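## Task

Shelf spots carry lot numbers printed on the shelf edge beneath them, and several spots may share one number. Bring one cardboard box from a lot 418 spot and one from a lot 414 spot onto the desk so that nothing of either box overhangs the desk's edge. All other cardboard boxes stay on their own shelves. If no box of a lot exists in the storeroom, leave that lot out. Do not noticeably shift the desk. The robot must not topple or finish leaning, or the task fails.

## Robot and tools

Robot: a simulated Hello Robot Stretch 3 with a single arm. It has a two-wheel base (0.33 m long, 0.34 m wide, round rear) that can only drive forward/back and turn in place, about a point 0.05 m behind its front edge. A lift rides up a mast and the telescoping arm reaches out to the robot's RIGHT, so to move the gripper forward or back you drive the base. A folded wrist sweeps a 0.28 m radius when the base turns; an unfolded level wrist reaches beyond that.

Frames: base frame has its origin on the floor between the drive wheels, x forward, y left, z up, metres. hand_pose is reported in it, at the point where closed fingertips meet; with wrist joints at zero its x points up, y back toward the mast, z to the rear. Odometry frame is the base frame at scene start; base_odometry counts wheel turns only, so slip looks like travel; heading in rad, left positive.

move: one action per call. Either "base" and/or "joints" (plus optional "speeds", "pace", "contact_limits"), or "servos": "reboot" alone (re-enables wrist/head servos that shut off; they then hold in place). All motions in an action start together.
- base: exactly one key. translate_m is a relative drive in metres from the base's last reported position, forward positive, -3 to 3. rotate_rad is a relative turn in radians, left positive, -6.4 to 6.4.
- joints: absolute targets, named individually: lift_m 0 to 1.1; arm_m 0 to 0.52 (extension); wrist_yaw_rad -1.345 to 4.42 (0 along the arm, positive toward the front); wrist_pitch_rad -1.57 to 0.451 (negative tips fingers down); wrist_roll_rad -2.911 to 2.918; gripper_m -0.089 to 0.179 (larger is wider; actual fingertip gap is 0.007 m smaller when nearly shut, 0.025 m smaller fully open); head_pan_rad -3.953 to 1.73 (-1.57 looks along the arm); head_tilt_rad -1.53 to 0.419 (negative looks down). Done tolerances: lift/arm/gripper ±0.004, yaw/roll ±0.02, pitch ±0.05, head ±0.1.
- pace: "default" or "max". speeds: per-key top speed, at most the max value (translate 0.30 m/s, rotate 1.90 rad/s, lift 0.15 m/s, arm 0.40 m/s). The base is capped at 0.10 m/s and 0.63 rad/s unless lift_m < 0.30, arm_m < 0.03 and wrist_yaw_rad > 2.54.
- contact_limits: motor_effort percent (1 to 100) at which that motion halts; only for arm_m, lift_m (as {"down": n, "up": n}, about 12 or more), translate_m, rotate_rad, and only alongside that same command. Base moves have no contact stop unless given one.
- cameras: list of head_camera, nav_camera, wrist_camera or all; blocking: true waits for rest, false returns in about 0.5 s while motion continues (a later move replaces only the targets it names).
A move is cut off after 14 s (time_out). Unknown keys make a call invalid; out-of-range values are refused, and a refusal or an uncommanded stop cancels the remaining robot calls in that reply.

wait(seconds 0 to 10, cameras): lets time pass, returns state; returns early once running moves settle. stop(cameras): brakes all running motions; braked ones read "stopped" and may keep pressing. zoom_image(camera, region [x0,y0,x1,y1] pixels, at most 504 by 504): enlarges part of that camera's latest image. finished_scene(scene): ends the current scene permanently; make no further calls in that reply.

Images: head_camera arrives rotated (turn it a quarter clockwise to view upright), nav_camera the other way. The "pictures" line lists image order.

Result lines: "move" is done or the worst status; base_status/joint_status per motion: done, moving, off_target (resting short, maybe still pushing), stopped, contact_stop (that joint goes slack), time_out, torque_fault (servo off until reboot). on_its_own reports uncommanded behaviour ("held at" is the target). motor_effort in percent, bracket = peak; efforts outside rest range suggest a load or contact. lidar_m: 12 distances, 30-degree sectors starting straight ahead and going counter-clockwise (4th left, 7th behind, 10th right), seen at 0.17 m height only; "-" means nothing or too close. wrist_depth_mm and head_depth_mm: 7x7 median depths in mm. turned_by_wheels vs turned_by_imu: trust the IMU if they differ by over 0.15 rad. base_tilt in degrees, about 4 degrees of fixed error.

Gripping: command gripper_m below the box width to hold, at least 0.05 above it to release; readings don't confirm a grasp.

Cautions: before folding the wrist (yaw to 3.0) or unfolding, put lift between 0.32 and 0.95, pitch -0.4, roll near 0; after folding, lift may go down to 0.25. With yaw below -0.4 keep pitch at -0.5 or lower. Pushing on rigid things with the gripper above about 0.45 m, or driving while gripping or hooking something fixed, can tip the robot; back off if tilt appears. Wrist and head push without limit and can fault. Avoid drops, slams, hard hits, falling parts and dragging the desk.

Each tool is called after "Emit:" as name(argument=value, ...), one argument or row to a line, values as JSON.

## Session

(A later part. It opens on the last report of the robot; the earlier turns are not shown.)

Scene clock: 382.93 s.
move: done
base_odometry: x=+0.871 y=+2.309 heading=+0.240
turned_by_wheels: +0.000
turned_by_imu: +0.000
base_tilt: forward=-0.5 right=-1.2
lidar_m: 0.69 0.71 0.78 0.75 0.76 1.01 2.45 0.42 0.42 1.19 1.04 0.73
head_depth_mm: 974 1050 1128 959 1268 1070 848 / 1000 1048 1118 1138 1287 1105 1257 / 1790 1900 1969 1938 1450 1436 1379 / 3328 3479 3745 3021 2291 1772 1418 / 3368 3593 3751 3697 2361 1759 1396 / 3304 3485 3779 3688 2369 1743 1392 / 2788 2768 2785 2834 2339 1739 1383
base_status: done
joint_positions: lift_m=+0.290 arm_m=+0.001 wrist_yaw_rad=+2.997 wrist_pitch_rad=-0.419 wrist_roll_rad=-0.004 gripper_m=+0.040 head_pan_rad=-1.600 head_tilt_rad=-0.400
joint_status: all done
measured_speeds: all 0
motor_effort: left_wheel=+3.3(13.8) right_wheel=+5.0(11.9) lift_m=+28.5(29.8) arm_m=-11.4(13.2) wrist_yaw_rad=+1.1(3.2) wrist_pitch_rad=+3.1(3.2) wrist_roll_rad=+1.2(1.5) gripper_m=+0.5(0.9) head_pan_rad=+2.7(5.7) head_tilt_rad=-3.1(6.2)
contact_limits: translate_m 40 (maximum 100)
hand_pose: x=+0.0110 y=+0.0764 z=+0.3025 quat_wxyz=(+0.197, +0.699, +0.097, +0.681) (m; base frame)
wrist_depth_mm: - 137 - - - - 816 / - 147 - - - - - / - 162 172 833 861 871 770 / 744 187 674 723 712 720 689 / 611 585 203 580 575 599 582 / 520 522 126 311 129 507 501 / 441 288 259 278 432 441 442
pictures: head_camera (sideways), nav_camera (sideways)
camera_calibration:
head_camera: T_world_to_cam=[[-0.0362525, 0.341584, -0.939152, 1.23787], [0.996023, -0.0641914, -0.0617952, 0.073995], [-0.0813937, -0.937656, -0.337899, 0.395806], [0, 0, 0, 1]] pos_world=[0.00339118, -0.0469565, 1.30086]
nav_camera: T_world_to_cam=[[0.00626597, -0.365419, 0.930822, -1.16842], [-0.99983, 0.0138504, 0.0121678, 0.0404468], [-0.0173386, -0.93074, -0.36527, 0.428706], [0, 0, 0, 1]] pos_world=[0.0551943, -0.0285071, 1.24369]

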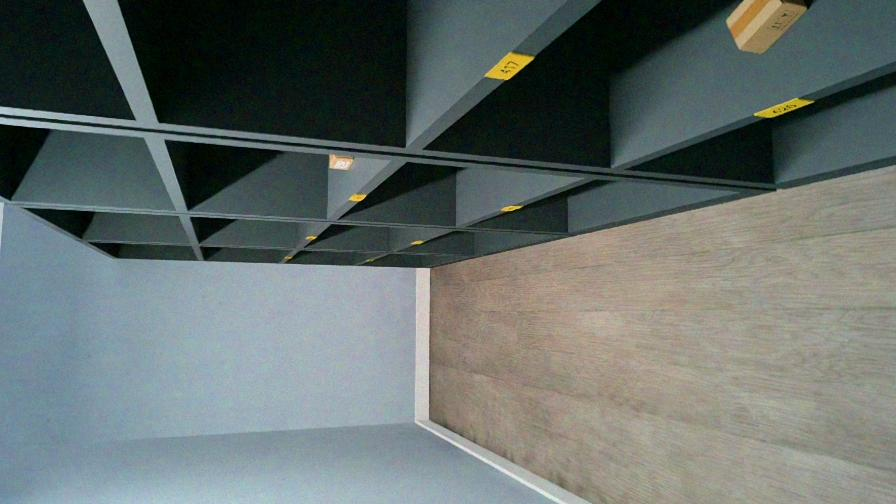

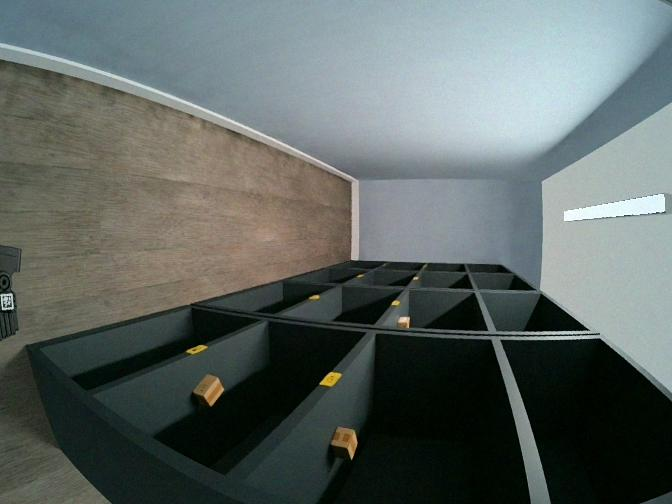

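Emit:
zoom_image(
  camera="head_camera",
  region=[270, 140, 430, 280],
)

Emit:
zoom_image(
  camera="head_camera",
  region=[470, 0, 870, 240],
)

Emit:
move(
  base={"rotate_rad":-1.59},
  joints={"head_pan_rad":-1.0,"head_tilt_rad":-0.45},
)

Emit:
move(
  base={"translate_m":0.6},
  pace="max",
  contact_limits={"translate_m":40},
  cameras=["nav_camera","head_camera"],
)

Scaled by 3.150 from the camera's 896x504 image, which has a finer 1280x720 frame.

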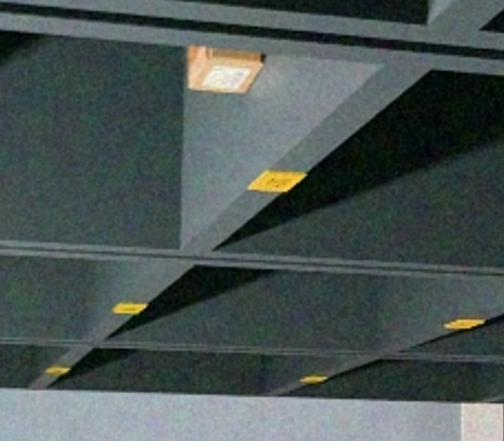

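Scaled by 1.260 from the camera's 896x504 image, which has a finer 1280x720 frame.

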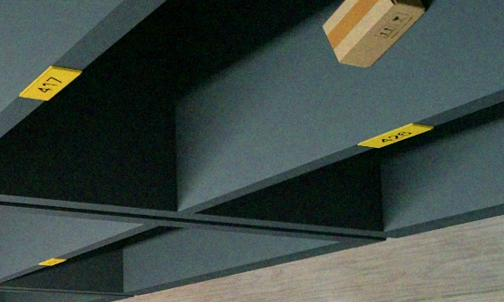

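Scene clock: 394.87 s.
move: done
base_odometry: x=+0.871 y=+2.309 heading=-1.350
turned_by_wheels: -1.590
turned_by_imu: -1.564
base_tilt: forward=-0.2 right=-1.3
lidar_m: 1.18 1.05 0.73 0.70 0.71 0.79 0.75 0.76 1.01 2.40 0.41 0.42
head_depth_mm: 2514 2674 2812 2975 2308 1702 1376 / 2577 2795 2904 3104 2254 1702 1364 / 524 581 652 741 859 1539 1322 / 432 468 513 566 633 715 825 / 367 392 423 458 501 553 617 / 319 342 367 399 436 486 547 / 326 915 1013 730 528 978 790
base_status: done
joint_positions: lift_m=+0.290 arm_m=+0.001 wrist_yaw_rad=+2.997 wrist_pitch_rad=-0.419 wrist_roll_rad=-0.004 gripper_m=+0.040 head_pan_rad=-0.999 head_tilt_rad=-0.451
joint_status: all done
measured_speeds: all 0
motor_effort: left_wheel=+7.9(12.7) right_wheel=-10.3(13.2) lift_m=+27.5(28.1) arm_m=-13.2(13.4) wrist_yaw_rad=+0.9(3.0) wrist_pitch_rad=+3.0(3.2) wrist_roll_rad=+1.3(1.6) gripper_m=+0.6(1.2) head_pan_rad=-3.2(6.0) head_tilt_rad=-3.0(7.8)
hand_pose: x=+0.0110 y=+0.0764 z=+0.3025 quat_wxyz=(+0.197, +0.699, +0.097, +0.681) (m; base frame)
wrist_depth_mm: - 137 - - - - - / - 147 - - - - - / - 162 170 - 822 840 850 / 705 187 672 728 721 719 705 / 612 588 204 586 581 592 590 / 519 517 127 312 129 502 506 / 452 291 259 278 432 443 442
pictures: none

Scene clock: 398.20 s.
move: done
base_odometry: x=+1.002 y=+1.723 heading=-1.350
turned_by_wheels: +0.000
turned_by_imu: +0.000
base_tilt: forward=-0.3 right=-1.2
lidar_m: 1.51 1.10 0.77 0.73 0.75 0.98 1.34 0.42 0.40 0.73 0.75 0.62
head_depth_mm: 575 620 658 695 552 414 331 / 586 653 695 727 476 412 340 / 600 687 737 763 521 409 358 / 617 729 781 804 540 407 758 / 632 771 834 792 535 408 796 / 648 719 767 767 531 436 797 / 583 632 668 688 527 778 789
base_status: done
joint_positions: lift_m=+0.290 arm_m=+0.001 wrist_yaw_rad=+2.998 wrist_pitch_rad=-0.419 wrist_roll_rad=-0.004 gripper_m=+0.040 head_pan_rad=-1.000 head_tilt_rad=-0.451
joint_status: not commanded
measured_speeds: all 0
motor_effort: left_wheel=+0.4(14.2) right_wheel=+4.4(14.1) lift_m=+26.7(27.8) arm_m=-12.9(13.3) wrist_yaw_rad=+2.6(2.8) wrist_pitch_rad=+3.0(3.1) wrist_roll_rad=+1.1(1.5) gripper_m=-0.1(0.9) head_pan_rad=-2.7(3.8) head_tilt_rad=-2.0(3.7)
contact_limits: translate_m 40 (maximum 100)
hand_pose: x=+0.0110 y=+0.0764 z=+0.3025 quat_wxyz=(+0.197, +0.699, +0.097, +0.681) (m; base frame)
wrist_depth_mm: - 137 - - - - - / - 147 - - - - - / - 161 171 835 869 860 837 / 741 186 676 725 722 716 709 / 612 587 202 576 576 595 589 / 522 513 127 310 129 509 508 / 451 288 260 279 432 441 438
pictures: head_camera (sideways), nav_camera (sideways)
camera_calibration:
head_camera: T_world_to_cam=[[-0.248211, 0.300917, -0.920782, 1.21524], [0.85645, 0.512317, -0.0634412, 0.076967], [0.452642, -0.804351, -0.384883, 0.453705], [0, 0, 0, 1]] pos_world=[0.0303528, -0.0401811, 1.29848]
nav_camera: T_world_to_cam=[[0.236688, -0.337095, 0.911233, -1.14424], [-0.832516, -0.553885, 0.0113414, 0.0404815], [0.500896, -0.7613, -0.411735, 0.486001], [0, 0, 0, 1]] pos_world=[0.0610946, 0.00669602, 1.24232]

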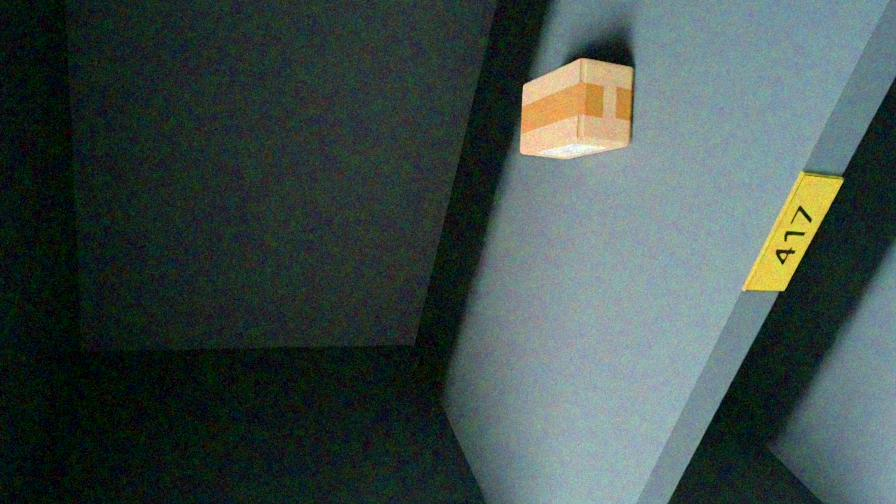

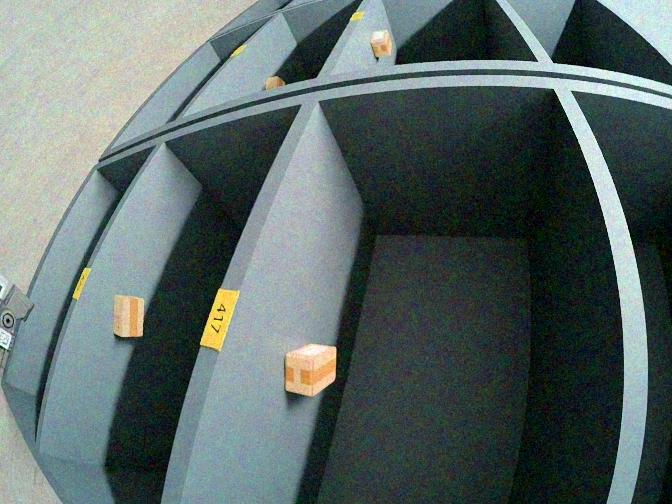

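Emit:
move(
  base={"translate_m":0.75},
  joints={"head_tilt_rad":-0.55},
  pace="max",
  contact_limits={"translate_m":40},
  cameras=["nav_camera","head_camera"],
)

Emit:
zoom_image(
  camera="nav_camera",
  region=[40, 220, 290, 400],
)

Emit:
zoom_image(
  camera="nav_camera",
  region=[180, 0, 430, 120],
)

Scene clock: 413.87 s.
move: done
base_odometry: x=+1.167 y=+0.991 heading=-1.350
turned_by_wheels: +0.000
turned_by_imu: +0.001
base_tilt: forward=-0.3 right=-1.2
lidar_m: 0.78 1.16 0.81 0.77 0.79 1.04 2.08 1.04 0.25 0.30 0.71 0.78
head_depth_mm: 544 586 628 652 477 372 306 / 573 616 668 655 473 370 317 / 601 649 707 651 469 368 697 / 635 690 756 642 466 365 729 / 671 732 807 636 462 375 742 / 713 780 854 629 459 398 742 / 757 826 877 622 456 840 738
base_status: done
joint_positions: lift_m=+0.290 arm_m=+0.001 wrist_yaw_rad=+2.998 wrist_pitch_rad=-0.419 wrist_roll_rad=-0.004 gripper_m=+0.040 head_pan_rad=-1.000 head_tilt_rad=-0.550
joint_status: all done
measured_speeds: all 0
motor_effort: left_wheel=-0.6(11.7) right_wheel=+3.4(14.3) lift_m=+25.6(26.7) arm_m=-11.3(12.5) wrist_yaw_rad=+2.1(2.8) wrist_pitch_rad=+3.0(3.1) wrist_roll_rad=+1.3(1.7) gripper_m=-0.1(1.1) head_pan_rad=-3.1(3.8) head_tilt_rad=-4.8(5.7)
contact_limits: translate_m 40 (maximum 100)
hand_pose: x=+0.0110 y=+0.0764 z=+0.3025 quat_wxyz=(+0.197, +0.699, +0.097, +0.681) (m; base frame)
wrist_depth_mm: - 137 - - - - - / - 148 - - - - - / - 162 173 860 854 868 892 / 744 187 669 720 720 714 704 / 605 588 203 576 575 595 591 / 516 516 127 311 129 505 509 / 440 289 259 278 435 444 442
pictures: head_camera (sideways), nav_camera (sideways)
camera_calibration:
head_camera: T_world_to_cam=[[-0.296675, 0.376394, -0.877674, 1.15924], [0.852962, 0.517747, -0.0662845, 0.0806551], [0.429464, -0.768288, -0.474652, 0.570676], [0, 0, 0, 1]] pos_world=[0.0300382, -0.039647, 1.29366]
nav_camera: T_world_to_cam=[[0.284537, -0.411712, 0.865755, -1.08519], [-0.832016, -0.554667, 0.00967505, 0.0426911], [0.476223, -0.723075, -0.500374, 0.601552], [0, 0, 0, 1]] pos_world=[0.0578246, 0.0118597, 1.2401]

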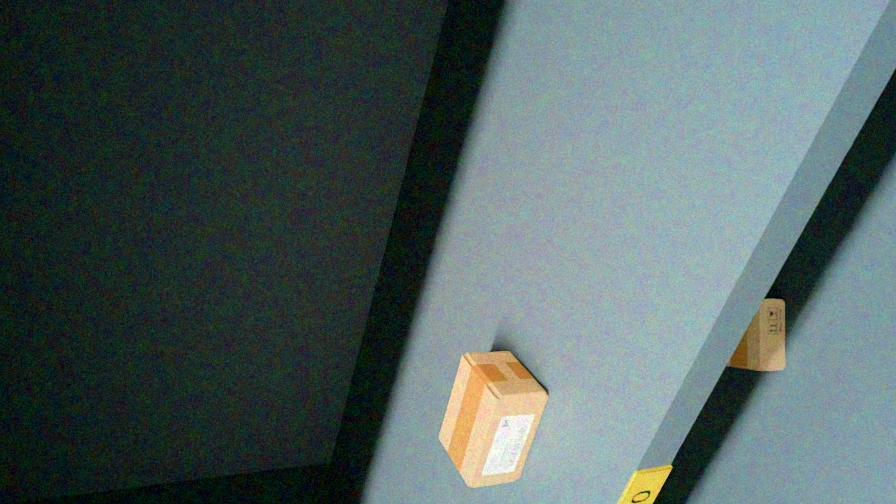

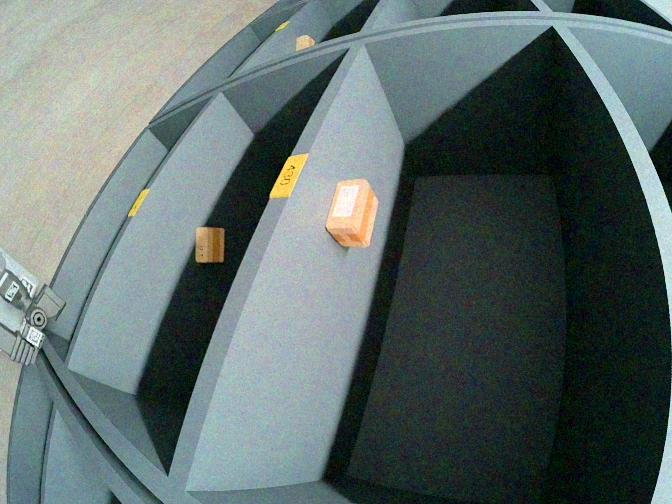

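Scaled by 2.016 from the camera's 672x504 image, which has a finer 792x594 frame.

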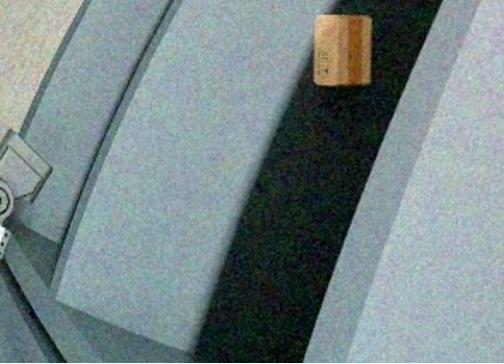

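Scaled by 2.016 from the camera's 672x504 image, which has a finer 792x594 frame.

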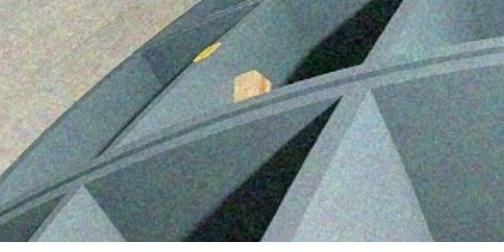

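Emit:
zoom_image(
  camera="nav_camera",
  region=[90, 150, 230, 270],
)

Emit:
move(
  base={"rotate_rad":0.12},
)

Emit:
move(
  base={"translate_m":0.45},
  contact_limits={"translate_m":40},
  cameras=["nav_camera"],
)

Emit:
zoom_image(
  camera="nav_camera",
  region=[80, 0, 380, 250],
)

Scaled by 3.600 from the camera's 672x504 image, which has a finer 792x594 frame.

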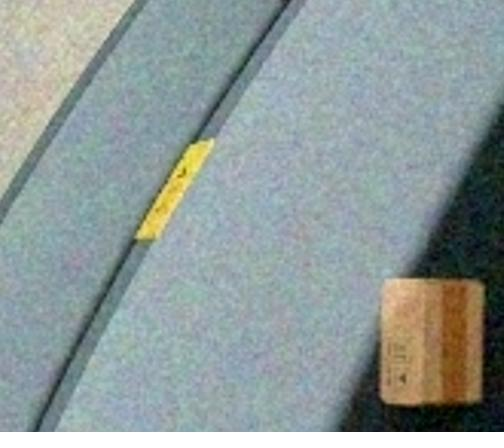

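Scene clock: 432.57 s.
move: done
base_odometry: x=+1.167 y=+0.991 heading=-1.230
turned_by_wheels: +0.120
turned_by_imu: +0.118
base_tilt: forward=-0.3 right=-1.2
lidar_m: 1.69 1.03 0.79 0.77 0.82 1.17 1.06 0.92 0.25 0.48 0.73 0.78
head_depth_mm: 567 606 649 661 477 373 306 / 602 646 698 655 473 370 323 / 642 695 750 648 469 367 715 / 687 746 816 642 465 376 746 / 741 807 869 532 461 401 739 / 785 855 907 626 458 868 740 / 729 781 824 623 492 890 754
base_status: done
joint_positions: lift_m=+0.290 arm_m=+0.001 wrist_yaw_rad=+2.998 wrist_pitch_rad=-0.419 wrist_roll_rad=-0.004 gripper_m=+0.040 head_pan_rad=-1.000 head_tilt_rad=-0.550
joint_status: not commanded
measured_speeds: all 0
motor_effort: left_wheel=-8.8(12.5) right_wheel=+7.7(10.1) lift_m=+25.1(25.5) arm_m=-10.3(11.4) wrist_yaw_rad=+1.4(2.9) wrist_pitch_rad=+3.0(3.1) wrist_roll_rad=+1.4(1.4) gripper_m=-0.2(0.8) head_pan_rad=-2.7(3.4) head_tilt_rad=-3.5(4.4)
hand_pose: x=+0.0110 y=+0.0764 z=+0.3025 quat_wxyz=(+0.197, +0.699, +0.097, +0.681) (m; base frame)
wrist_depth_mm: - 137 - - - - - / - 148 - - - - - / 835 162 193 858 857 848 831 / 746 186 670 729 712 718 711 / 609 589 203 572 570 597 592 / 516 519 127 311 130 508 506 / 450 289 260 278 432 444 441
pictures: none

Scene clock: 437.60 s.
move: done
base_odometry: x=+1.317 y=+0.567 heading=-1.230
turned_by_wheels: +0.000
turned_by_imu: -0.001
base_tilt: forward=-0.4 right=-1.3
lidar_m: 1.35 0.99 0.76 0.74 0.79 1.13 1.50 0.60 0.73 0.72 0.40 0.40
head_depth_mm: 591 633 677 662 477 373 332 / 524 601 689 658 473 370 721 / 441 493 561 609 470 379 752 / 382 420 468 528 466 404 745 / 337 366 401 445 458 554 655 / 301 327 360 400 450 532 637 / 312 349 391 447 517 863 1095
base_status: done
joint_positions: lift_m=+0.290 arm_m=+0.001 wrist_yaw_rad=+2.998 wrist_pitch_rad=-0.419 wrist_roll_rad=-0.004 gripper_m=+0.040 head_pan_rad=-1.000 head_tilt_rad=-0.550
joint_status: not commanded
measured_speeds: all 0
motor_effort: left_wheel=+5.8(10.4) right_wheel=+5.3(13.5) lift_m=+24.0(25.6) arm_m=-10.2(11.3) wrist_yaw_rad=+1.4(3.2) wrist_pitch_rad=+3.0(3.1) wrist_roll_rad=+1.1(1.5) gripper_m=+0.4(0.9) head_pan_rad=-2.5(3.2) head_tilt_rad=-3.3(4.3)
contact_limits: translate_m 40 (maximum 100)
hand_pose: x=+0.0110 y=+0.0764 z=+0.3025 quat_wxyz=(+0.197, +0.699, +0.097, +0.681) (m; base frame)
wrist_depth_mm: - 137 - - - - - / - 148 - - - - - / - 162 170 829 862 855 859 / 735 186 677 732 723 705 720 / 609 584 202 579 582 589 590 / 517 516 126 311 129 506 506 / 453 289 258 279 434 444 440
pictures: nav_camera (sideways)
camera_calibration:
nav_camera: T_world_to_cam=[[0.284537, -0.411712, 0.865755, -1.08519], [-0.832016, -0.554667, 0.00967505, 0.0426911], [0.476223, -0.723075, -0.500374, 0.601552], [0, 0, 0, 1]] pos_world=[0.0578246, 0.0118597, 1.2401]

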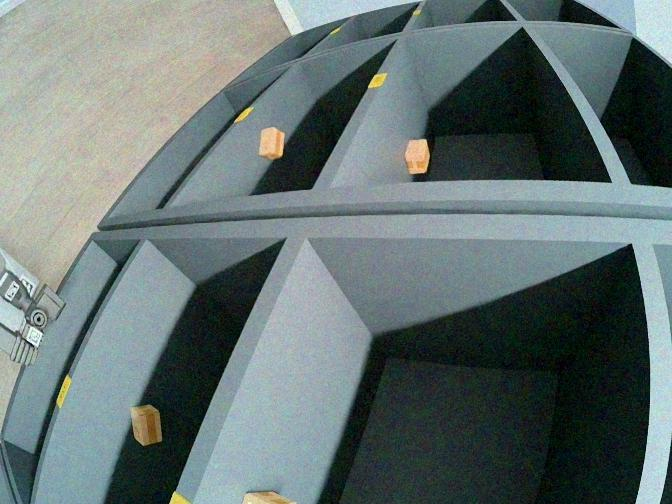

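Scaled by 1.680 from the camera's 672x504 image, which has a finer 792x594 frame.

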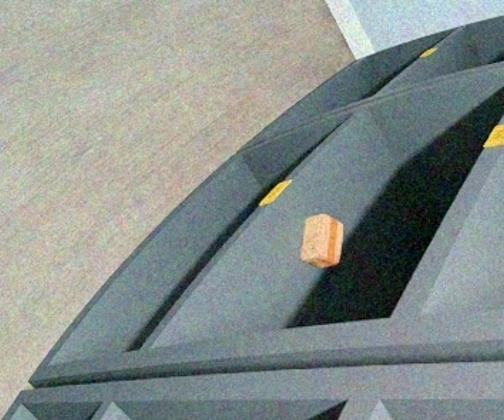

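Emit:
move(
  joints={"head_pan_rad":-2.3,"head_tilt_rad":-1.1},
  cameras=["head_camera"],
)

Emit:
move(
  joints={"head_pan_rad":-0.42,"head_tilt_rad":-0.5},
  cameras=["head_camera"],
)

Emit:
zoom_image(
  camera="head_camera",
  region=[250, 150, 700, 400],
)

Scene clock: 454.70 s.
move: done
base_odometry: x=+1.317 y=+0.567 heading=-1.230
turned_by_wheels: +0.000
turned_by_imu: +0.000
base_tilt: forward=-0.4 right=-1.2
lidar_m: 1.35 0.99 0.76 0.74 0.78 1.13 1.49 0.60 0.73 0.72 0.40 0.40
head_depth_mm: 508 632 900 1453 1323 1196 1070 / 504 672 829 1218 1313 713 613 / 500 445 925 895 1283 1031 664 / 495 423 938 849 1247 718 930 / 488 417 898 842 1168 755 1034 / 485 414 381 833 761 1108 1064 / 480 387 364 797 743 1083 1062
base_status: not commanded
joint_positions: lift_m=+0.290 arm_m=+0.001 wrist_yaw_rad=+2.998 wrist_pitch_rad=-0.419 wrist_roll_rad=-0.004 gripper_m=+0.040 head_pan_rad=-2.334 head_tilt_rad=-1.114
joint_status: all done
measured_speeds: all 0
motor_effort: left_wheel=+5.8(6.4) right_wheel=+4.8(5.8) lift_m=+23.3(24.0) arm_m=-10.2(11.0) wrist_yaw_rad=+1.8(2.5) wrist_pitch_rad=+2.9(3.1) wrist_roll_rad=+1.0(1.6) gripper_m=+0.7(0.9) head_pan_rad=+3.3(5.6) head_tilt_rad=-2.1(10.8)
contact_limits: translate_m 40 (maximum 100)
hand_pose: x=+0.0110 y=+0.0764 z=+0.3025 quat_wxyz=(+0.197, +0.699, +0.097, +0.681) (m; base frame)
wrist_depth_mm: - 137 - - - - - / - 148 - - - - - / - 162 170 819 853 844 843 / 739 187 672 724 712 712 706 / 614 591 203 587 580 592 588 / 522 520 127 311 129 508 504 / 451 289 258 278 433 442 442
pictures: head_camera (sideways)
camera_calibration:
head_camera: T_world_to_cam=[[0.56917, 0.662536, -0.486921, 0.644758], [0.730893, -0.678948, -0.0694678, 0.0855087], [-0.376618, -0.316348, -0.870679, 1.09068], [0, 0, 0, 1]] pos_world=[-0.0187032, -0.0240845, 1.26952]

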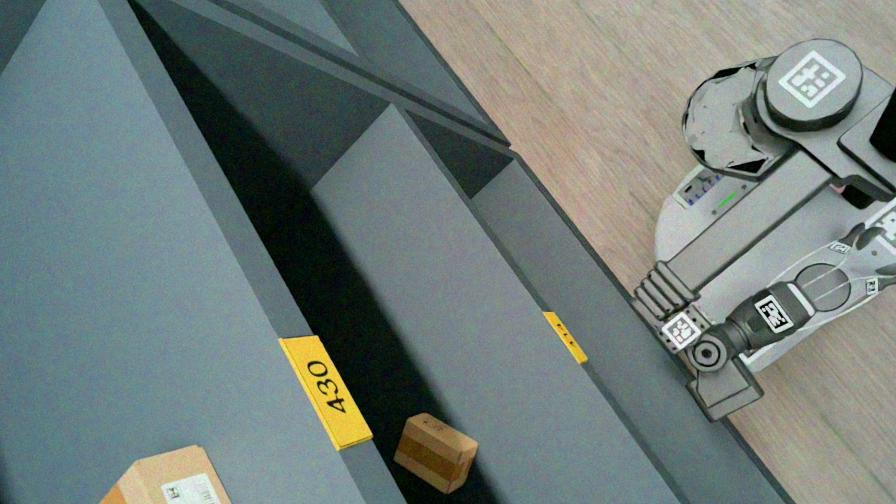

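Scene clock: 456.03 s.
move: done
base_odometry: x=+1.317 y=+0.567 heading=-1.230
turned_by_wheels: +0.000
turned_by_imu: +0.000
base_tilt: forward=-0.3 right=-1.2
lidar_m: 1.35 0.99 0.76 0.74 0.78 1.13 1.50 0.60 0.73 0.72 0.40 0.40
head_depth_mm: 567 368 387 402 408 435 507 / 791 1203 1205 699 499 528 549 / 814 1192 1265 742 1199 963 801 / 856 1152 1203 1337 1243 1028 1234 / 1048 1133 1217 1365 1525 1554 1305 / 1775 1921 2098 2295 2064 1596 1300 / 1756 1906 2047 2217 2069 1581 1288
base_status: not commanded
joint_positions: lift_m=+0.290 arm_m=+0.001 wrist_yaw_rad=+2.998 wrist_pitch_rad=-0.419 wrist_roll_rad=-0.004 gripper_m=+0.040 head_pan_rad=-0.383 head_tilt_rad=-0.490
joint_status: all done
measured_speeds: all 0
motor_effort: left_wheel=+6.1(6.4) right_wheel=+5.4(5.7) lift_m=+22.8(23.8) arm_m=-10.2(11.0) wrist_yaw_rad=+2.1(3.3) wrist_pitch_rad=+3.1(3.2) wrist_roll_rad=+1.2(1.5) gripper_m=+0.3(0.7) head_pan_rad=-2.8(5.7) head_tilt_rad=-0.9(5.7)
contact_limits: translate_m 40 (maximum 100)
hand_pose: x=+0.0110 y=+0.0764 z=+0.3025 quat_wxyz=(+0.197, +0.699, +0.097, +0.681) (m; base frame)
wrist_depth_mm: - 137 - - - - - / - 148 - - - - - / - 162 171 839 856 861 853 / 738 187 666 730 721 715 705 / 612 584 203 583 577 596 590 / 520 516 127 312 129 507 505 / 454 290 261 278 435 439 445
pictures: head_camera (sideways)
camera_calibration:
head_camera: T_world_to_cam=[[-0.409918, 0.115264, -0.90481, 1.19534], [0.399855, 0.914293, -0.06468, 0.0813558], [0.819807, -0.388307, -0.420874, 0.498283], [0, 0, 0, 1]] pos_world=[0.0489636, -0.0186754, 1.29653]

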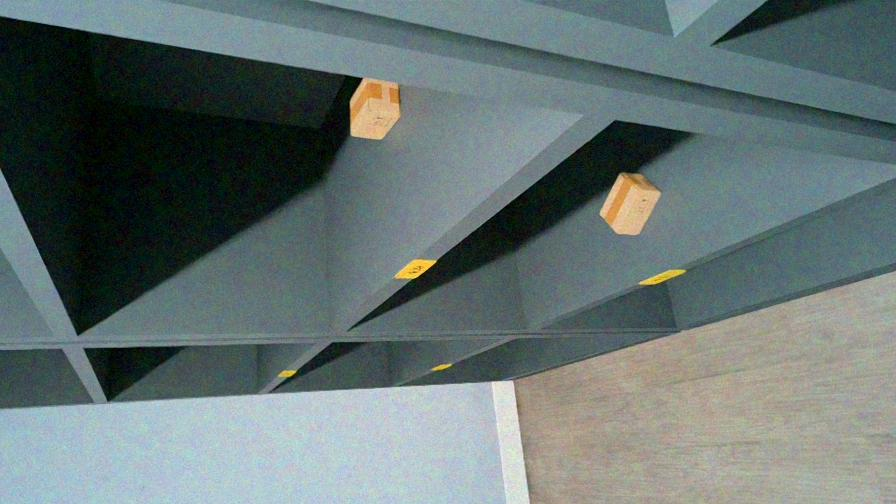

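Scaled by 1.120 from the camera's 896x504 image, which has a finer 1280x720 frame.

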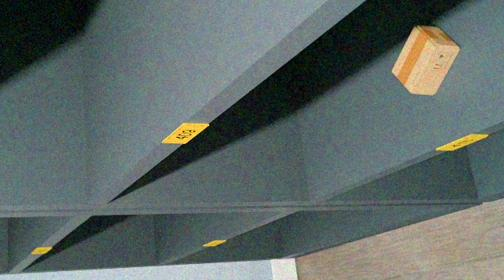

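Emit:
zoom_image(
  camera="head_camera",
  region=[620, 250, 700, 300],
)

Emit:
move(
  joints={"head_pan_rad":-2.3,"head_tilt_rad":-1.1},
  cameras=["head_camera"],
)

Emit:
zoom_image(
  camera="head_camera",
  region=[530, 300, 600, 370],
)

Emit:
move(
  base={"translate_m":0.55},
  joints={"head_pan_rad":-1.2,"head_tilt_rad":-0.7},
  contact_limits={"translate_m":40},
  cameras=["nav_camera","head_camera"],
)

Emit:
zoom_image(
  camera="nav_camera",
  region=[50, 0, 400, 350],
)

Scaled by 6.300 from the camera's 896x504 image, which has a finer 1280x720 frame.

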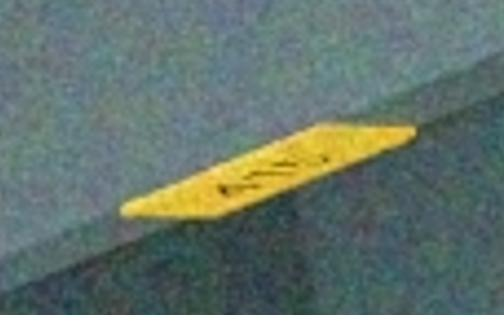

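Scene clock: 471.77 s.
move: done
base_odometry: x=+1.317 y=+0.567 heading=-1.230
turned_by_wheels: +0.000
turned_by_imu: +0.000
base_tilt: forward=-0.3 right=-1.3
lidar_m: 1.35 0.99 0.76 0.74 0.78 1.13 1.50 0.60 0.73 0.72 0.40 0.40
head_depth_mm: 520 623 803 1446 1328 1200 1066 / 515 468 834 1070 1318 715 613 / 511 442 934 888 1289 1087 662 / 505 428 929 853 1246 722 938 / 500 424 404 845 1164 770 962 / 495 420 380 826 762 1110 1068 / 491 385 363 796 749 1076 1069
base_status: not commanded
joint_positions: lift_m=+0.290 arm_m=+0.001 wrist_yaw_rad=+2.998 wrist_pitch_rad=-0.419 wrist_roll_rad=-0.004 gripper_m=+0.040 head_pan_rad=-2.308 head_tilt_rad=-1.103
joint_status: all done
measured_speeds: translate_m=+0.000 rotate_rad=+0.000 lift_m=+0.000 arm_m=+0.000 wrist_yaw_rad=+0.000 wrist_pitch_rad=+0.000 wrist_roll_rad=+0.000 head_pan_rad=+0.024 head_tilt_rad=+0.000
motor_effort: left_wheel=+6.0(6.3) right_wheel=+5.3(5.9) lift_m=+23.9(24.3) arm_m=-10.1(10.8) wrist_yaw_rad=+1.3(3.7) wrist_pitch_rad=+3.0(3.1) wrist_roll_rad=+1.1(1.5) gripper_m=+0.6(0.9) head_pan_rad=+3.2(6.1) head_tilt_rad=+0.7(9.1)
contact_limits: translate_m 40 (maximum 100)
hand_pose: x=+0.0110 y=+0.0764 z=+0.3025 quat_wxyz=(+0.197, +0.699, +0.097, +0.681) (m; base frame)
wrist_depth_mm: - 137 - - - - - / - 148 - - - - - / - 163 170 819 880 843 852 / 727 186 679 720 720 714 710 / 608 586 202 579 574 597 594 / 516 518 127 311 129 505 500 / 451 290 259 278 433 441 439
pictures: head_camera (sideways)
camera_calibration:
head_camera: T_world_to_cam=[[0.548358, 0.672605, -0.496896, 0.657881], [0.747364, -0.660755, -0.06964, 0.0856394], [-0.375167, -0.333175, -0.865011, 1.08327], [0, 0, 0, 1]] pos_world=[-0.01835, -0.0249881, 1.26991]

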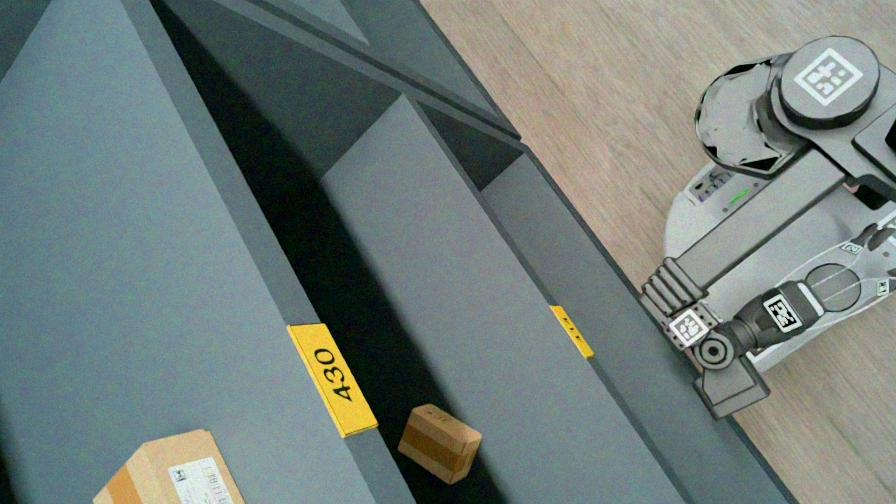

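Scaled by 7.200 from the camera's 896x504 image, which has a finer 1280x720 frame.

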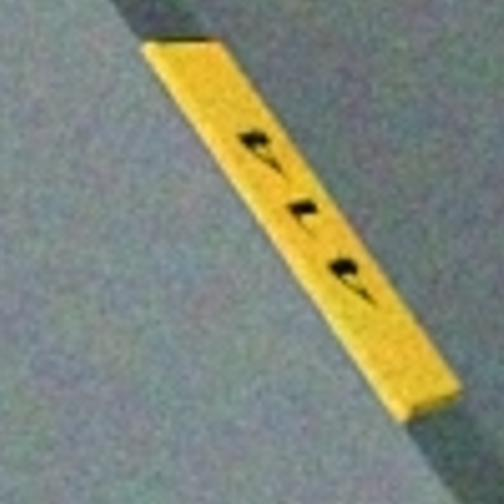

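Scene clock: 477.63 s.
move: done
base_odometry: x=+1.500 y=+0.049 heading=-1.230
turned_by_wheels: +0.000
turned_by_imu: +0.001
base_tilt: forward=-0.3 right=-1.2
lidar_m: 1.65 0.95 0.72 0.71 0.75 1.07 1.12 1.00 0.33 0.75 0.79 0.75
head_depth_mm: 589 647 682 512 399 782 700 / 612 677 701 506 396 816 694 / 640 709 692 502 407 814 694 / 669 748 602 496 429 811 702 / 703 785 621 494 891 775 1026 / 738 829 668 488 934 798 1068 / 776 846 659 486 958 815 1106
base_status: done
joint_positions: lift_m=+0.290 arm_m=+0.001 wrist_yaw_rad=+2.998 wrist_pitch_rad=-0.419 wrist_roll_rad=-0.004 gripper_m=+0.040 head_pan_rad=-1.200 head_tilt_rad=-0.700
joint_status: all done
measured_speeds: all 0
motor_effort: left_wheel=+5.2(9.7) right_wheel=+6.5(14.3) lift_m=+24.4(25.0) arm_m=-9.7(10.7) wrist_yaw_rad=+1.8(3.6) wrist_pitch_rad=+3.0(3.2) wrist_roll_rad=+1.3(1.6) gripper_m=+0.3(0.9) head_pan_rad=-3.0(4.9) head_tilt_rad=-5.3(6.6)
contact_limits: translate_m 40 (maximum 100)
hand_pose: x=+0.0110 y=+0.0764 z=+0.3025 quat_wxyz=(+0.197, +0.699, +0.097, +0.681) (m; base frame)
wrist_depth_mm: - 137 - - - - - / - 148 - - - - - / - 161 170 - - - 797 / 740 187 676 725 721 711 709 / 613 583 203 582 579 588 591 / 519 519 127 309 129 509 505 / 453 288 259 278 430 442 442
pictures: head_camera (sideways), nav_camera (sideways)
camera_calibration:
head_camera: T_world_to_cam=[[-0.261541, 0.544969, -0.796621, 1.05331], [0.93513, 0.347457, -0.0693201, 0.0841575], [0.239014, -0.763074, -0.600492, 0.735599], [0, 0, 0, 1]] pos_world=[0.0209679, -0.041947, 1.28665]
nav_camera: T_world_to_cam=[[0.241897, -0.575223, 0.781411, -0.974952], [-0.925132, -0.379583, 0.00696411, 0.0467761], [0.292604, -0.724593, -0.623977, 0.763449], [0, 0, 0, 1]] pos_world=[0.0557237, 0.0101299, 1.23789]

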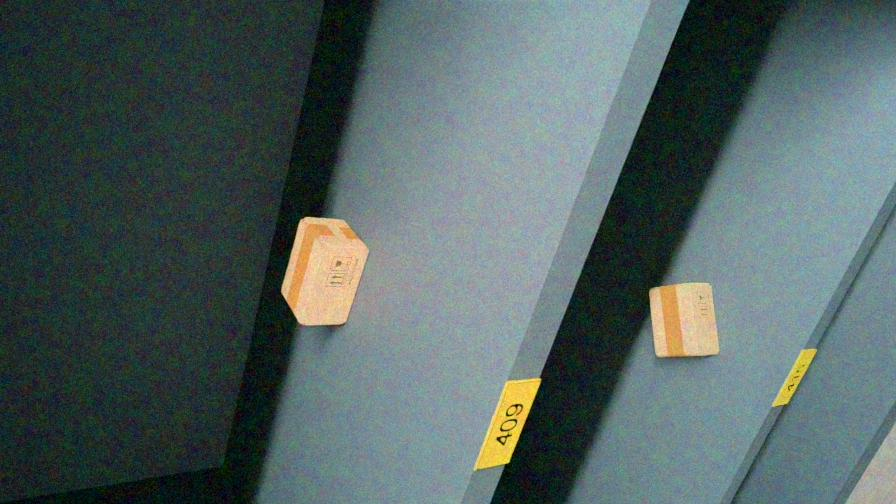

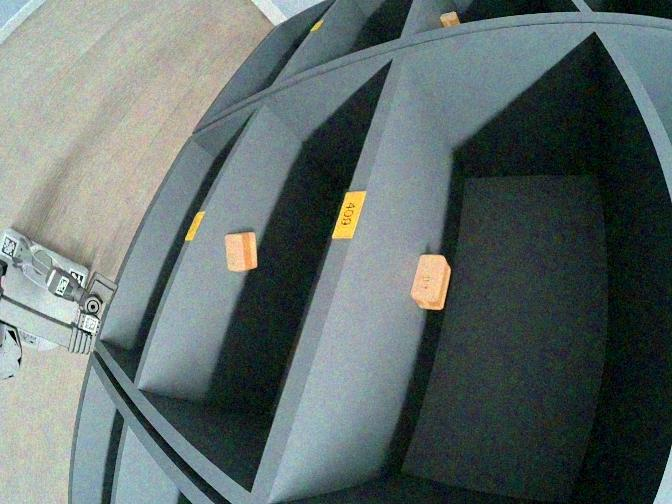

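Scaled by 1.440 from the camera's 672x504 image, which has a finer 792x594 frame.

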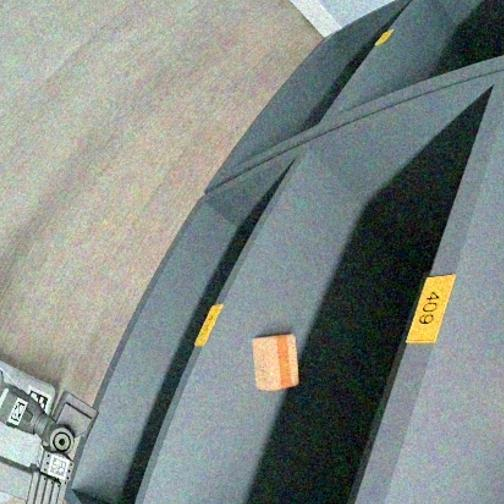

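Emit:
zoom_image(
  camera="head_camera",
  region=[760, 340, 830, 415],
)

Emit:
move(
  base={"translate_m":-0.3},
  joints={"head_pan_rad":-2.1,"head_tilt_rad":-0.9},
  cameras=["head_camera","nav_camera"],
)

Scaled by 6.720 from the camera's 896x504 image, which has a finer 1280x720 frame.

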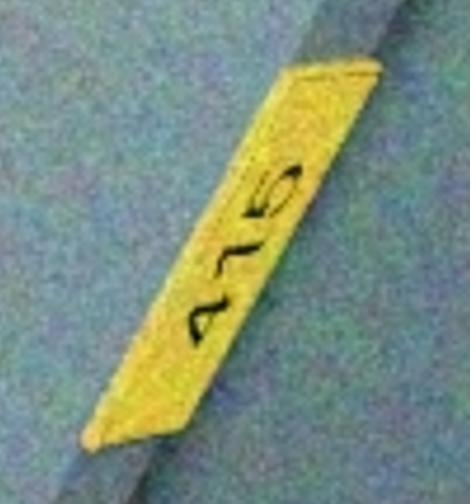

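Scene clock: 487.50 s.
move: done
base_odometry: x=+1.400 y=+0.332 heading=-1.231
turned_by_wheels: +0.000
turned_by_imu: -0.001
base_tilt: forward=-0.3 right=-1.2
lidar_m: 1.94 0.97 0.74 0.73 0.77 1.11 0.89 0.84 0.75 0.29 0.30 1.02
head_depth_mm: 798 633 490 1018 921 1268 1114 / 757 522 484 984 873 1228 1110 / 734 619 478 916 847 1184 1107 / 695 609 475 424 840 1129 672 / 663 605 470 407 836 767 1051 / 632 596 466 392 831 735 989 / 604 588 462 380 790 614 822
base_status: done
joint_positions: lift_m=+0.290 arm_m=+0.001 wrist_yaw_rad=+2.998 wrist_pitch_rad=-0.419 wrist_roll_rad=-0.004 gripper_m=+0.040 head_pan_rad=-2.100 head_tilt_rad=-0.900
joint_status: all done
measured_speeds: all 0
motor_effort: left_wheel=-7.8(13.8) right_wheel=-3.7(11.2) lift_m=+24.9(25.5) arm_m=-9.6(10.4) wrist_yaw_rad=+0.8(2.8) wrist_pitch_rad=+3.0(3.2) wrist_roll_rad=+1.2(1.7) gripper_m=+0.5(0.8) head_pan_rad=+3.4(5.2) head_tilt_rad=+1.5(8.9)
hand_pose: x=+0.0110 y=+0.0764 z=+0.3025 quat_wxyz=(+0.197, +0.699, +0.097, +0.681) (m; base frame)
wrist_depth_mm: - 137 - - - - - / - 148 - - - - - / - 162 170 825 - 849 845 / 745 187 670 718 719 715 720 / 606 592 203 580 574 595 588 / 519 520 126 308 129 509 504 / 456 289 260 279 437 445 440
pictures: head_camera (sideways), nav_camera (sideways)
camera_calibration:
head_camera: T_world_to_cam=[[0.338586, 0.669927, -0.660725, 0.872587], [0.860344, -0.504758, -0.0709085, 0.0866088], [-0.38101, -0.544442, -0.747271, 0.930265], [0, 0, 0, 1]] pos_world=[-0.0155185, -0.0343774, 1.27784]
nav_camera: T_world_to_cam=[[-0.372773, -0.670418, 0.641544, -0.78899], [-0.87269, 0.488265, 0.003158, 0.0513849], [-0.315361, -0.558692, -0.767079, 0.95332], [0, 0, 0, 1]] pos_world=[0.0513682, -0.0214304, 1.23728]

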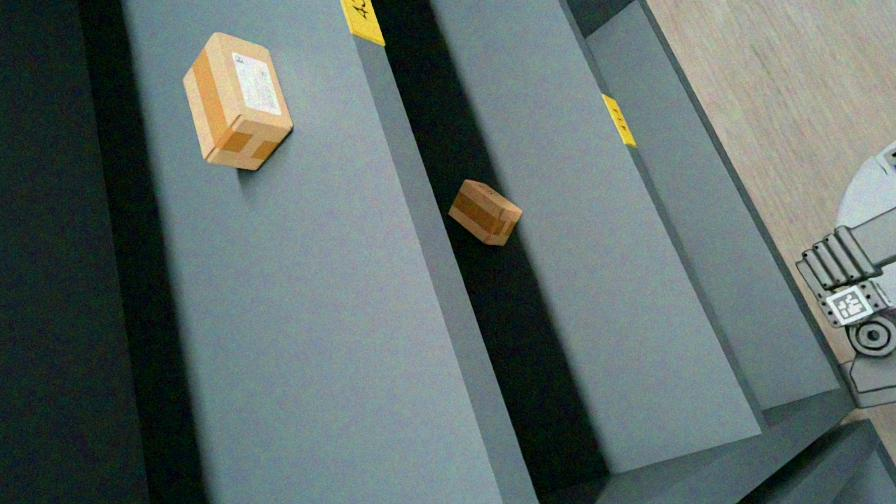

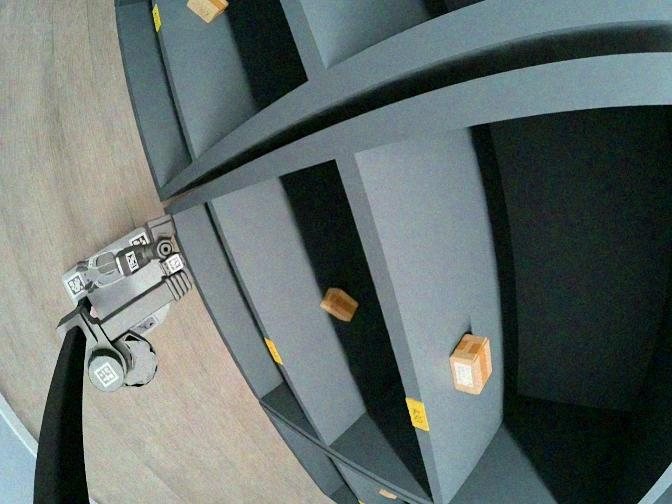

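Emit:
zoom_image(
  camera="head_camera",
  region=[590, 85, 650, 155],
)

Emit:
move(
  base={"rotate_rad":-0.84},
)

Emit:
move(
  base={"translate_m":-0.47},
  contact_limits={"translate_m":40},
)

Emit:
move(
  base={"rotate_rad":0.785},
  joints={"head_pan_rad":-1.57,"head_tilt_rad":-0.8},
  cameras=["head_camera"],
)

Scaled by 7.200 from the camera's 896x504 image, which has a finer 1280x720 frame.

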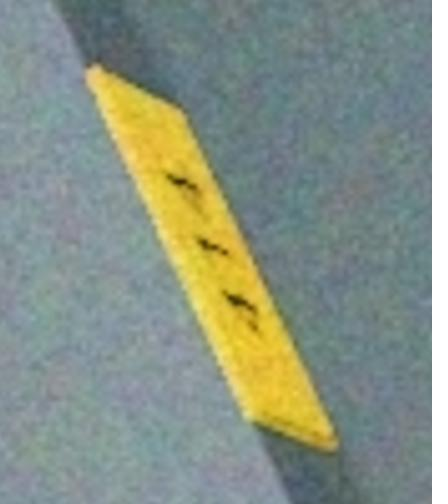

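Scene clock: 515.97 s.
move: done
base_odometry: x=+1.400 y=+0.332 heading=-2.070
turned_by_wheels: -0.840
turned_by_imu: -0.826
base_tilt: forward=-0.4 right=-1.3
lidar_m: 0.85 1.02 1.42 0.83 0.73 0.73 0.85 1.51 0.83 0.84 0.73 0.28
head_depth_mm: 2287 2553 2119 1746 1453 1274 1118 / 2355 2557 2115 1714 1450 1258 1110 / 1564 2496 2023 1714 1442 1245 1106 / 1028 1505 1776 1651 1442 1249 673 / 717 830 992 1070 1375 1232 1073 / 723 622 1030 980 870 1158 1057 / 736 592 512 976 828 746 1020
base_status: done
joint_positions: lift_m=+0.290 arm_m=+0.001 wrist_yaw_rad=+2.998 wrist_pitch_rad=-0.419 wrist_roll_rad=-0.004 gripper_m=+0.040 head_pan_rad=-2.100 head_tilt_rad=-0.900
joint_status: not commanded
measured_speeds: all 0
motor_effort: left_wheel=+7.5(12.3) right_wheel=-9.5(12.5) lift_m=+25.4(26.2) arm_m=-12.1(12.2) wrist_yaw_rad=+2.1(3.2) wrist_pitch_rad=+3.0(3.1) wrist_roll_rad=+1.3(1.6) gripper_m=-0.1(1.0) head_pan_rad=+2.9(4.0) head_tilt_rad=+1.0(2.1)
hand_pose: x=+0.0110 y=+0.0764 z=+0.3025 quat_wxyz=(+0.197, +0.699, +0.097, +0.681) (m; base frame)
wrist_depth_mm: - 137 - - - - - / - 148 173 - - - - / - 162 827 903 903 901 887 / - 184 664 728 713 710 706 / 601 586 203 580 570 596 595 / 524 516 127 310 129 505 510 / 456 290 260 278 431 445 439
pictures: none

Scene clock: 521.17 s.
move: done
base_odometry: x=+1.625 y=+0.744 heading=-2.070
turned_by_wheels: +0.000
turned_by_imu: -0.001
base_tilt: forward=-0.2 right=-1.2
lidar_m: 0.72 1.45 0.79 0.46 0.40 0.40 0.47 0.83 1.51 0.75 0.93 0.75
head_depth_mm: 2025 2291 2129 1741 1464 1262 1118 / 2077 2355 2122 1719 1450 1252 1111 / 2107 2394 2088 1697 1440 1259 1103 / 2211 2465 2068 1706 1428 1244 673 / 2232 2436 1918 1681 1423 1243 1078 / 1322 1468 1776 1622 1416 1235 1088 / 1342 1480 1215 1552 1359 1229 1083
base_status: done
joint_positions: lift_m=+0.290 arm_m=+0.001 wrist_yaw_rad=+2.998 wrist_pitch_rad=-0.419 wrist_roll_rad=-0.004 gripper_m=+0.040 head_pan_rad=-2.100 head_tilt_rad=-0.900
joint_status: not commanded
measured_speeds: all 0
motor_effort: left_wheel=-3.0(9.2) right_wheel=-10.0(16.5) lift_m=+25.8(26.6) arm_m=-12.9(13.4) wrist_yaw_rad=+3.1(3.1) wrist_pitch_rad=+2.9(3.1) wrist_roll_rad=+1.4(1.5) gripper_m=+0.0(0.8) head_pan_rad=+3.0(3.7) head_tilt_rad=+0.3(1.9)
contact_limits: translate_m 40 (maximum 100)
hand_pose: x=+0.0110 y=+0.0764 z=+0.3025 quat_wxyz=(+0.197, +0.699, +0.097, +0.681) (m; base frame)
wrist_depth_mm: 318 137 473 - - - - / 345 148 499 - - - - / 364 163 192 722 897 904 883 / 380 189 189 692 728 707 705 / 400 453 202 576 579 591 593 / 412 480 127 311 129 507 501 / 406 289 260 278 429 442 440
pictures: none

Scene clock: 523.50 s.
move: done
base_odometry: x=+1.625 y=+0.744 heading=-1.285
turned_by_wheels: +0.785
turned_by_imu: +0.773
base_tilt: forward=-0.3 right=-1.2
lidar_m: 1.51 0.56 0.42 0.40 0.42 0.58 1.63 1.49 0.76 1.06 0.72 1.45
head_depth_mm: 875 823 666 1107 1002 1243 1148 / 878 814 1146 1122 994 1268 1140 / 877 799 1156 1115 987 1251 1133 / 878 702 1157 1062 983 1252 1134 / 880 776 1160 1095 1334 1243 1123 / 883 765 1165 1081 1323 1236 1118 / 884 755 1044 1051 1039 1231 1114
base_status: done
joint_positions: lift_m=+0.290 arm_m=+0.001 wrist_yaw_rad=+2.998 wrist_pitch_rad=-0.419 wrist_roll_rad=-0.004 gripper_m=+0.040 head_pan_rad=-1.567 head_tilt_rad=-0.799
joint_status: all done
measured_speeds: all 0
motor_effort: left_wheel=-8.0(13.5) right_wheel=+9.3(12.4) lift_m=+25.4(26.7) arm_m=-12.7(13.6) wrist_yaw_rad=+2.4(3.2) wrist_pitch_rad=+3.0(3.2) wrist_roll_rad=+1.3(1.5) gripper_m=+0.5(1.3) head_pan_rad=-3.5(5.9) head_tilt_rad=+0.3(6.3)
hand_pose: x=+0.0110 y=+0.0764 z=+0.3025 quat_wxyz=(+0.197, +0.699, +0.097, +0.681) (m; base frame)
wrist_depth_mm: 386 137 403 412 419 432 442 / 421 147 429 452 460 472 480 / 457 162 464 490 504 518 525 / 503 188 508 538 539 - - / 531 539 202 162 156 568 585 / 519 516 127 310 129 503 508 / 450 289 259 279 434 441 442
pictures: head_camera (sideways)
camera_calibration:
head_camera: T_world_to_cam=[[-0.0488859, 0.678116, -0.733327, 0.969569], [0.997508, -0.00425042, -0.0704275, 0.0851939], [-0.050875, -0.734942, -0.676218, 0.835842], [0, 0, 0, 1]] pos_world=[0.00494007, -0.0428226, 1.28222]

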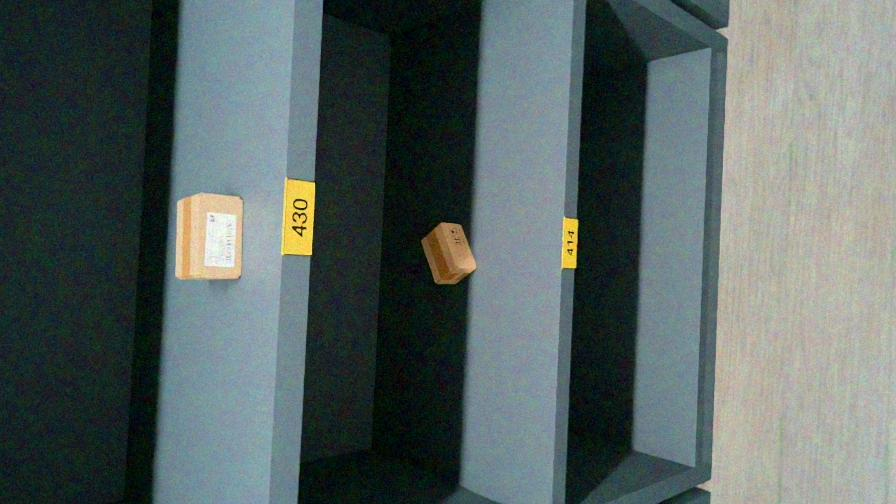

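Emit:
move(
  joints={"lift_m":0.68,"wrist_pitch_rad":-0.4,"wrist_roll_rad":0},
)

Emit:
move(
  joints={"wrist_yaw_rad":0,"gripper_m":0.179},
)

Emit:
move(
  joints={"arm_m":0.2,"wrist_pitch_rad":-0.6},
  cameras=["wrist_camera"],
)

Scene clock: 538.17 s.
move: done
base_odometry: x=+1.625 y=+0.744 heading=-1.285
turned_by_wheels: +0.000
turned_by_imu: +0.000
base_tilt: forward=-0.4 right=-1.3
lidar_m: 1.51 0.57 0.42 0.40 0.42 0.58 1.64 1.49 0.75 1.06 0.72 1.45
head_depth_mm: 877 823 665 1098 995 1248 1129 / 877 814 1156 1128 993 1272 342 / 876 796 1150 1108 990 1259 340 / 882 676 1154 1070 984 1254 364 / 880 778 1153 1092 1337 1247 386 / 880 766 1165 1085 1331 1237 1118 / 884 754 1051 1045 1048 1230 1113
base_status: not commanded
joint_positions: lift_m=+0.680 arm_m=+0.001 wrist_yaw_rad=+2.998 wrist_pitch_rad=-0.419 wrist_roll_rad=-0.004 gripper_m=+0.040 head_pan_rad=-1.570 head_tilt_rad=-0.799
joint_status: all done
measured_speeds: all 0
motor_effort: left_wheel=-8.0(8.2) right_wheel=+8.7(9.8) lift_m=+29.4(32.8) arm_m=-11.0(12.8) wrist_yaw_rad=+1.6(3.2) wrist_pitch_rad=+3.1(5.4) wrist_roll_rad=+1.4(2.8) gripper_m=+0.4(1.0) head_pan_rad=-2.9(3.7) head_tilt_rad=-6.3(6.3)
hand_pose: x=+0.0110 y=+0.0764 z=+0.6925 quat_wxyz=(+0.197, +0.699, +0.097, +0.681) (m; base frame)
wrist_depth_mm: 386 138 401 411 421 431 442 / 417 148 431 453 456 474 480 / 452 162 468 487 502 521 528 / 502 188 221 535 541 - - / 530 200 201 - 152 - - / - - 127 - 126 - - / - - 130 811 800 822 819
pictures: none

Scene clock: 540.67 s.
move: done
base_odometry: x=+1.625 y=+0.744 heading=-1.285
turned_by_wheels: +0.000
turned_by_imu: +0.000
base_tilt: forward=-0.3 right=-1.3
lidar_m: 1.51 0.57 0.42 0.40 0.42 0.58 1.64 1.49 0.75 1.05 0.72 1.45
head_depth_mm: 877 819 665 1101 999 1244 1130 / 875 811 1153 1121 995 1266 342 / 879 796 1156 1112 986 1255 340 / 877 677 1157 1066 1337 451 362 / 879 771 1160 1091 1337 1237 1125 / 882 761 1160 1084 1333 1245 1118 / 888 753 1055 1046 1044 1232 1117
base_status: not commanded
joint_positions: lift_m=+0.680 arm_m=+0.001 wrist_yaw_rad=+0.003 wrist_pitch_rad=-0.419 wrist_roll_rad=-0.004 gripper_m=+0.179 head_pan_rad=-1.570 head_tilt_rad=-0.800
joint_status: all done
measured_speeds: all 0
motor_effort: left_wheel=-7.7(8.1) right_wheel=+9.3(10.0) lift_m=+23.5(29.3) arm_m=-11.4(12.0) wrist_yaw_rad=-2.7(6.2) wrist_pitch_rad=+2.9(3.2) wrist_roll_rad=+1.1(1.5) gripper_m=+0.7(83.6) head_pan_rad=-2.9(3.3) head_tilt_rad=-6.1(7.4)
hand_pose: x=-0.0208 y=-0.3698 z=+0.6925 quat_wxyz=(+0.694, +0.149, -0.690, -0.146) (m; base frame)
wrist_depth_mm: 471 - - - - - - / 475 - - - - - - / 469 - - 590 - - 564 / 479 488 486 479 473 478 475 / 501 143 - - - 447 440 / - 140 - - - - - / - 750 - - - - 105
pictures: none

Scene clock: 543.37 s.
move: done
base_odometry: x=+1.625 y=+0.744 heading=-1.285
turned_by_wheels: +0.000
turned_by_imu: +0.000
base_tilt: forward=-0.3 right=-1.2
lidar_m: 1.51 0.57 0.42 0.40 0.42 0.58 1.64 1.49 0.76 1.06 0.72 1.45
head_depth_mm: 876 817 665 1102 1003 1246 1106 / 876 810 1157 1123 938 398 349 / 876 796 1156 1114 489 1234 1133 / 876 675 1159 1062 515 1243 1125 / 882 771 1158 1091 1331 1240 1123 / 881 762 1166 1087 1327 1243 1118 / 885 749 1052 1050 1042 1232 1108
base_status: not commanded
joint_positions: lift_m=+0.680 arm_m=+0.200 wrist_yaw_rad=+0.003 wrist_pitch_rad=-0.610 wrist_roll_rad=-0.004 gripper_m=+0.179 head_pan_rad=-1.570 head_tilt_rad=-0.800
joint_status: all done
measured_speeds: all 0
motor_effort: left_wheel=-7.4(8.0) right_wheel=+9.2(9.9) lift_m=+28.3(28.5) arm_m=+12.8(15.7) wrist_yaw_rad=-3.4(4.4) wrist_pitch_rad=+1.4(4.0) wrist_roll_rad=+1.2(1.5) gripper_m=+0.9(1.1) head_pan_rad=-2.9(3.5) head_tilt_rad=-5.7(6.9)
hand_pose: x=-0.0210 y=-0.5412 z=+0.6522 quat_wxyz=(+0.676, +0.214, -0.672, -0.211) (m; base frame)
wrist_depth_mm: 469 - - - - - 556 / 474 505 501 420 488 487 483 / 424 423 421 416 412 409 406 / 367 362 362 360 354 355 351 / 323 312 316 313 311 311 309 / - 140 - 309 309 292 286 / - - - - - - 105
pictures: wrist_camera
camera_calibration:
wrist_camera: T_world_to_cam=[[-0.998926, -0.0363299, -0.0287489, -0.0151625], [-0.00658507, 0.725581, -0.688105, 0.873814], [0.0458585, -0.687177, -0.725041, 0.268054], [0, 0, 0, 1]] pos_world=[-0.0216847, -0.450373, 0.79519]

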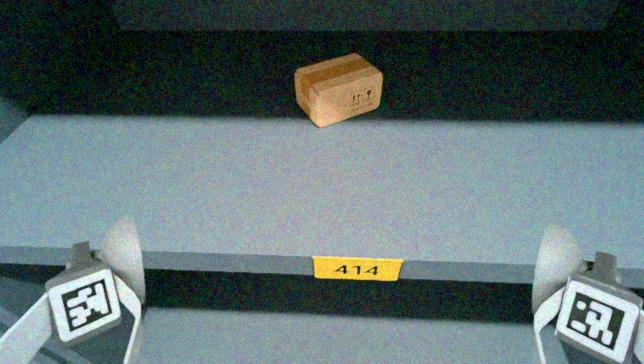

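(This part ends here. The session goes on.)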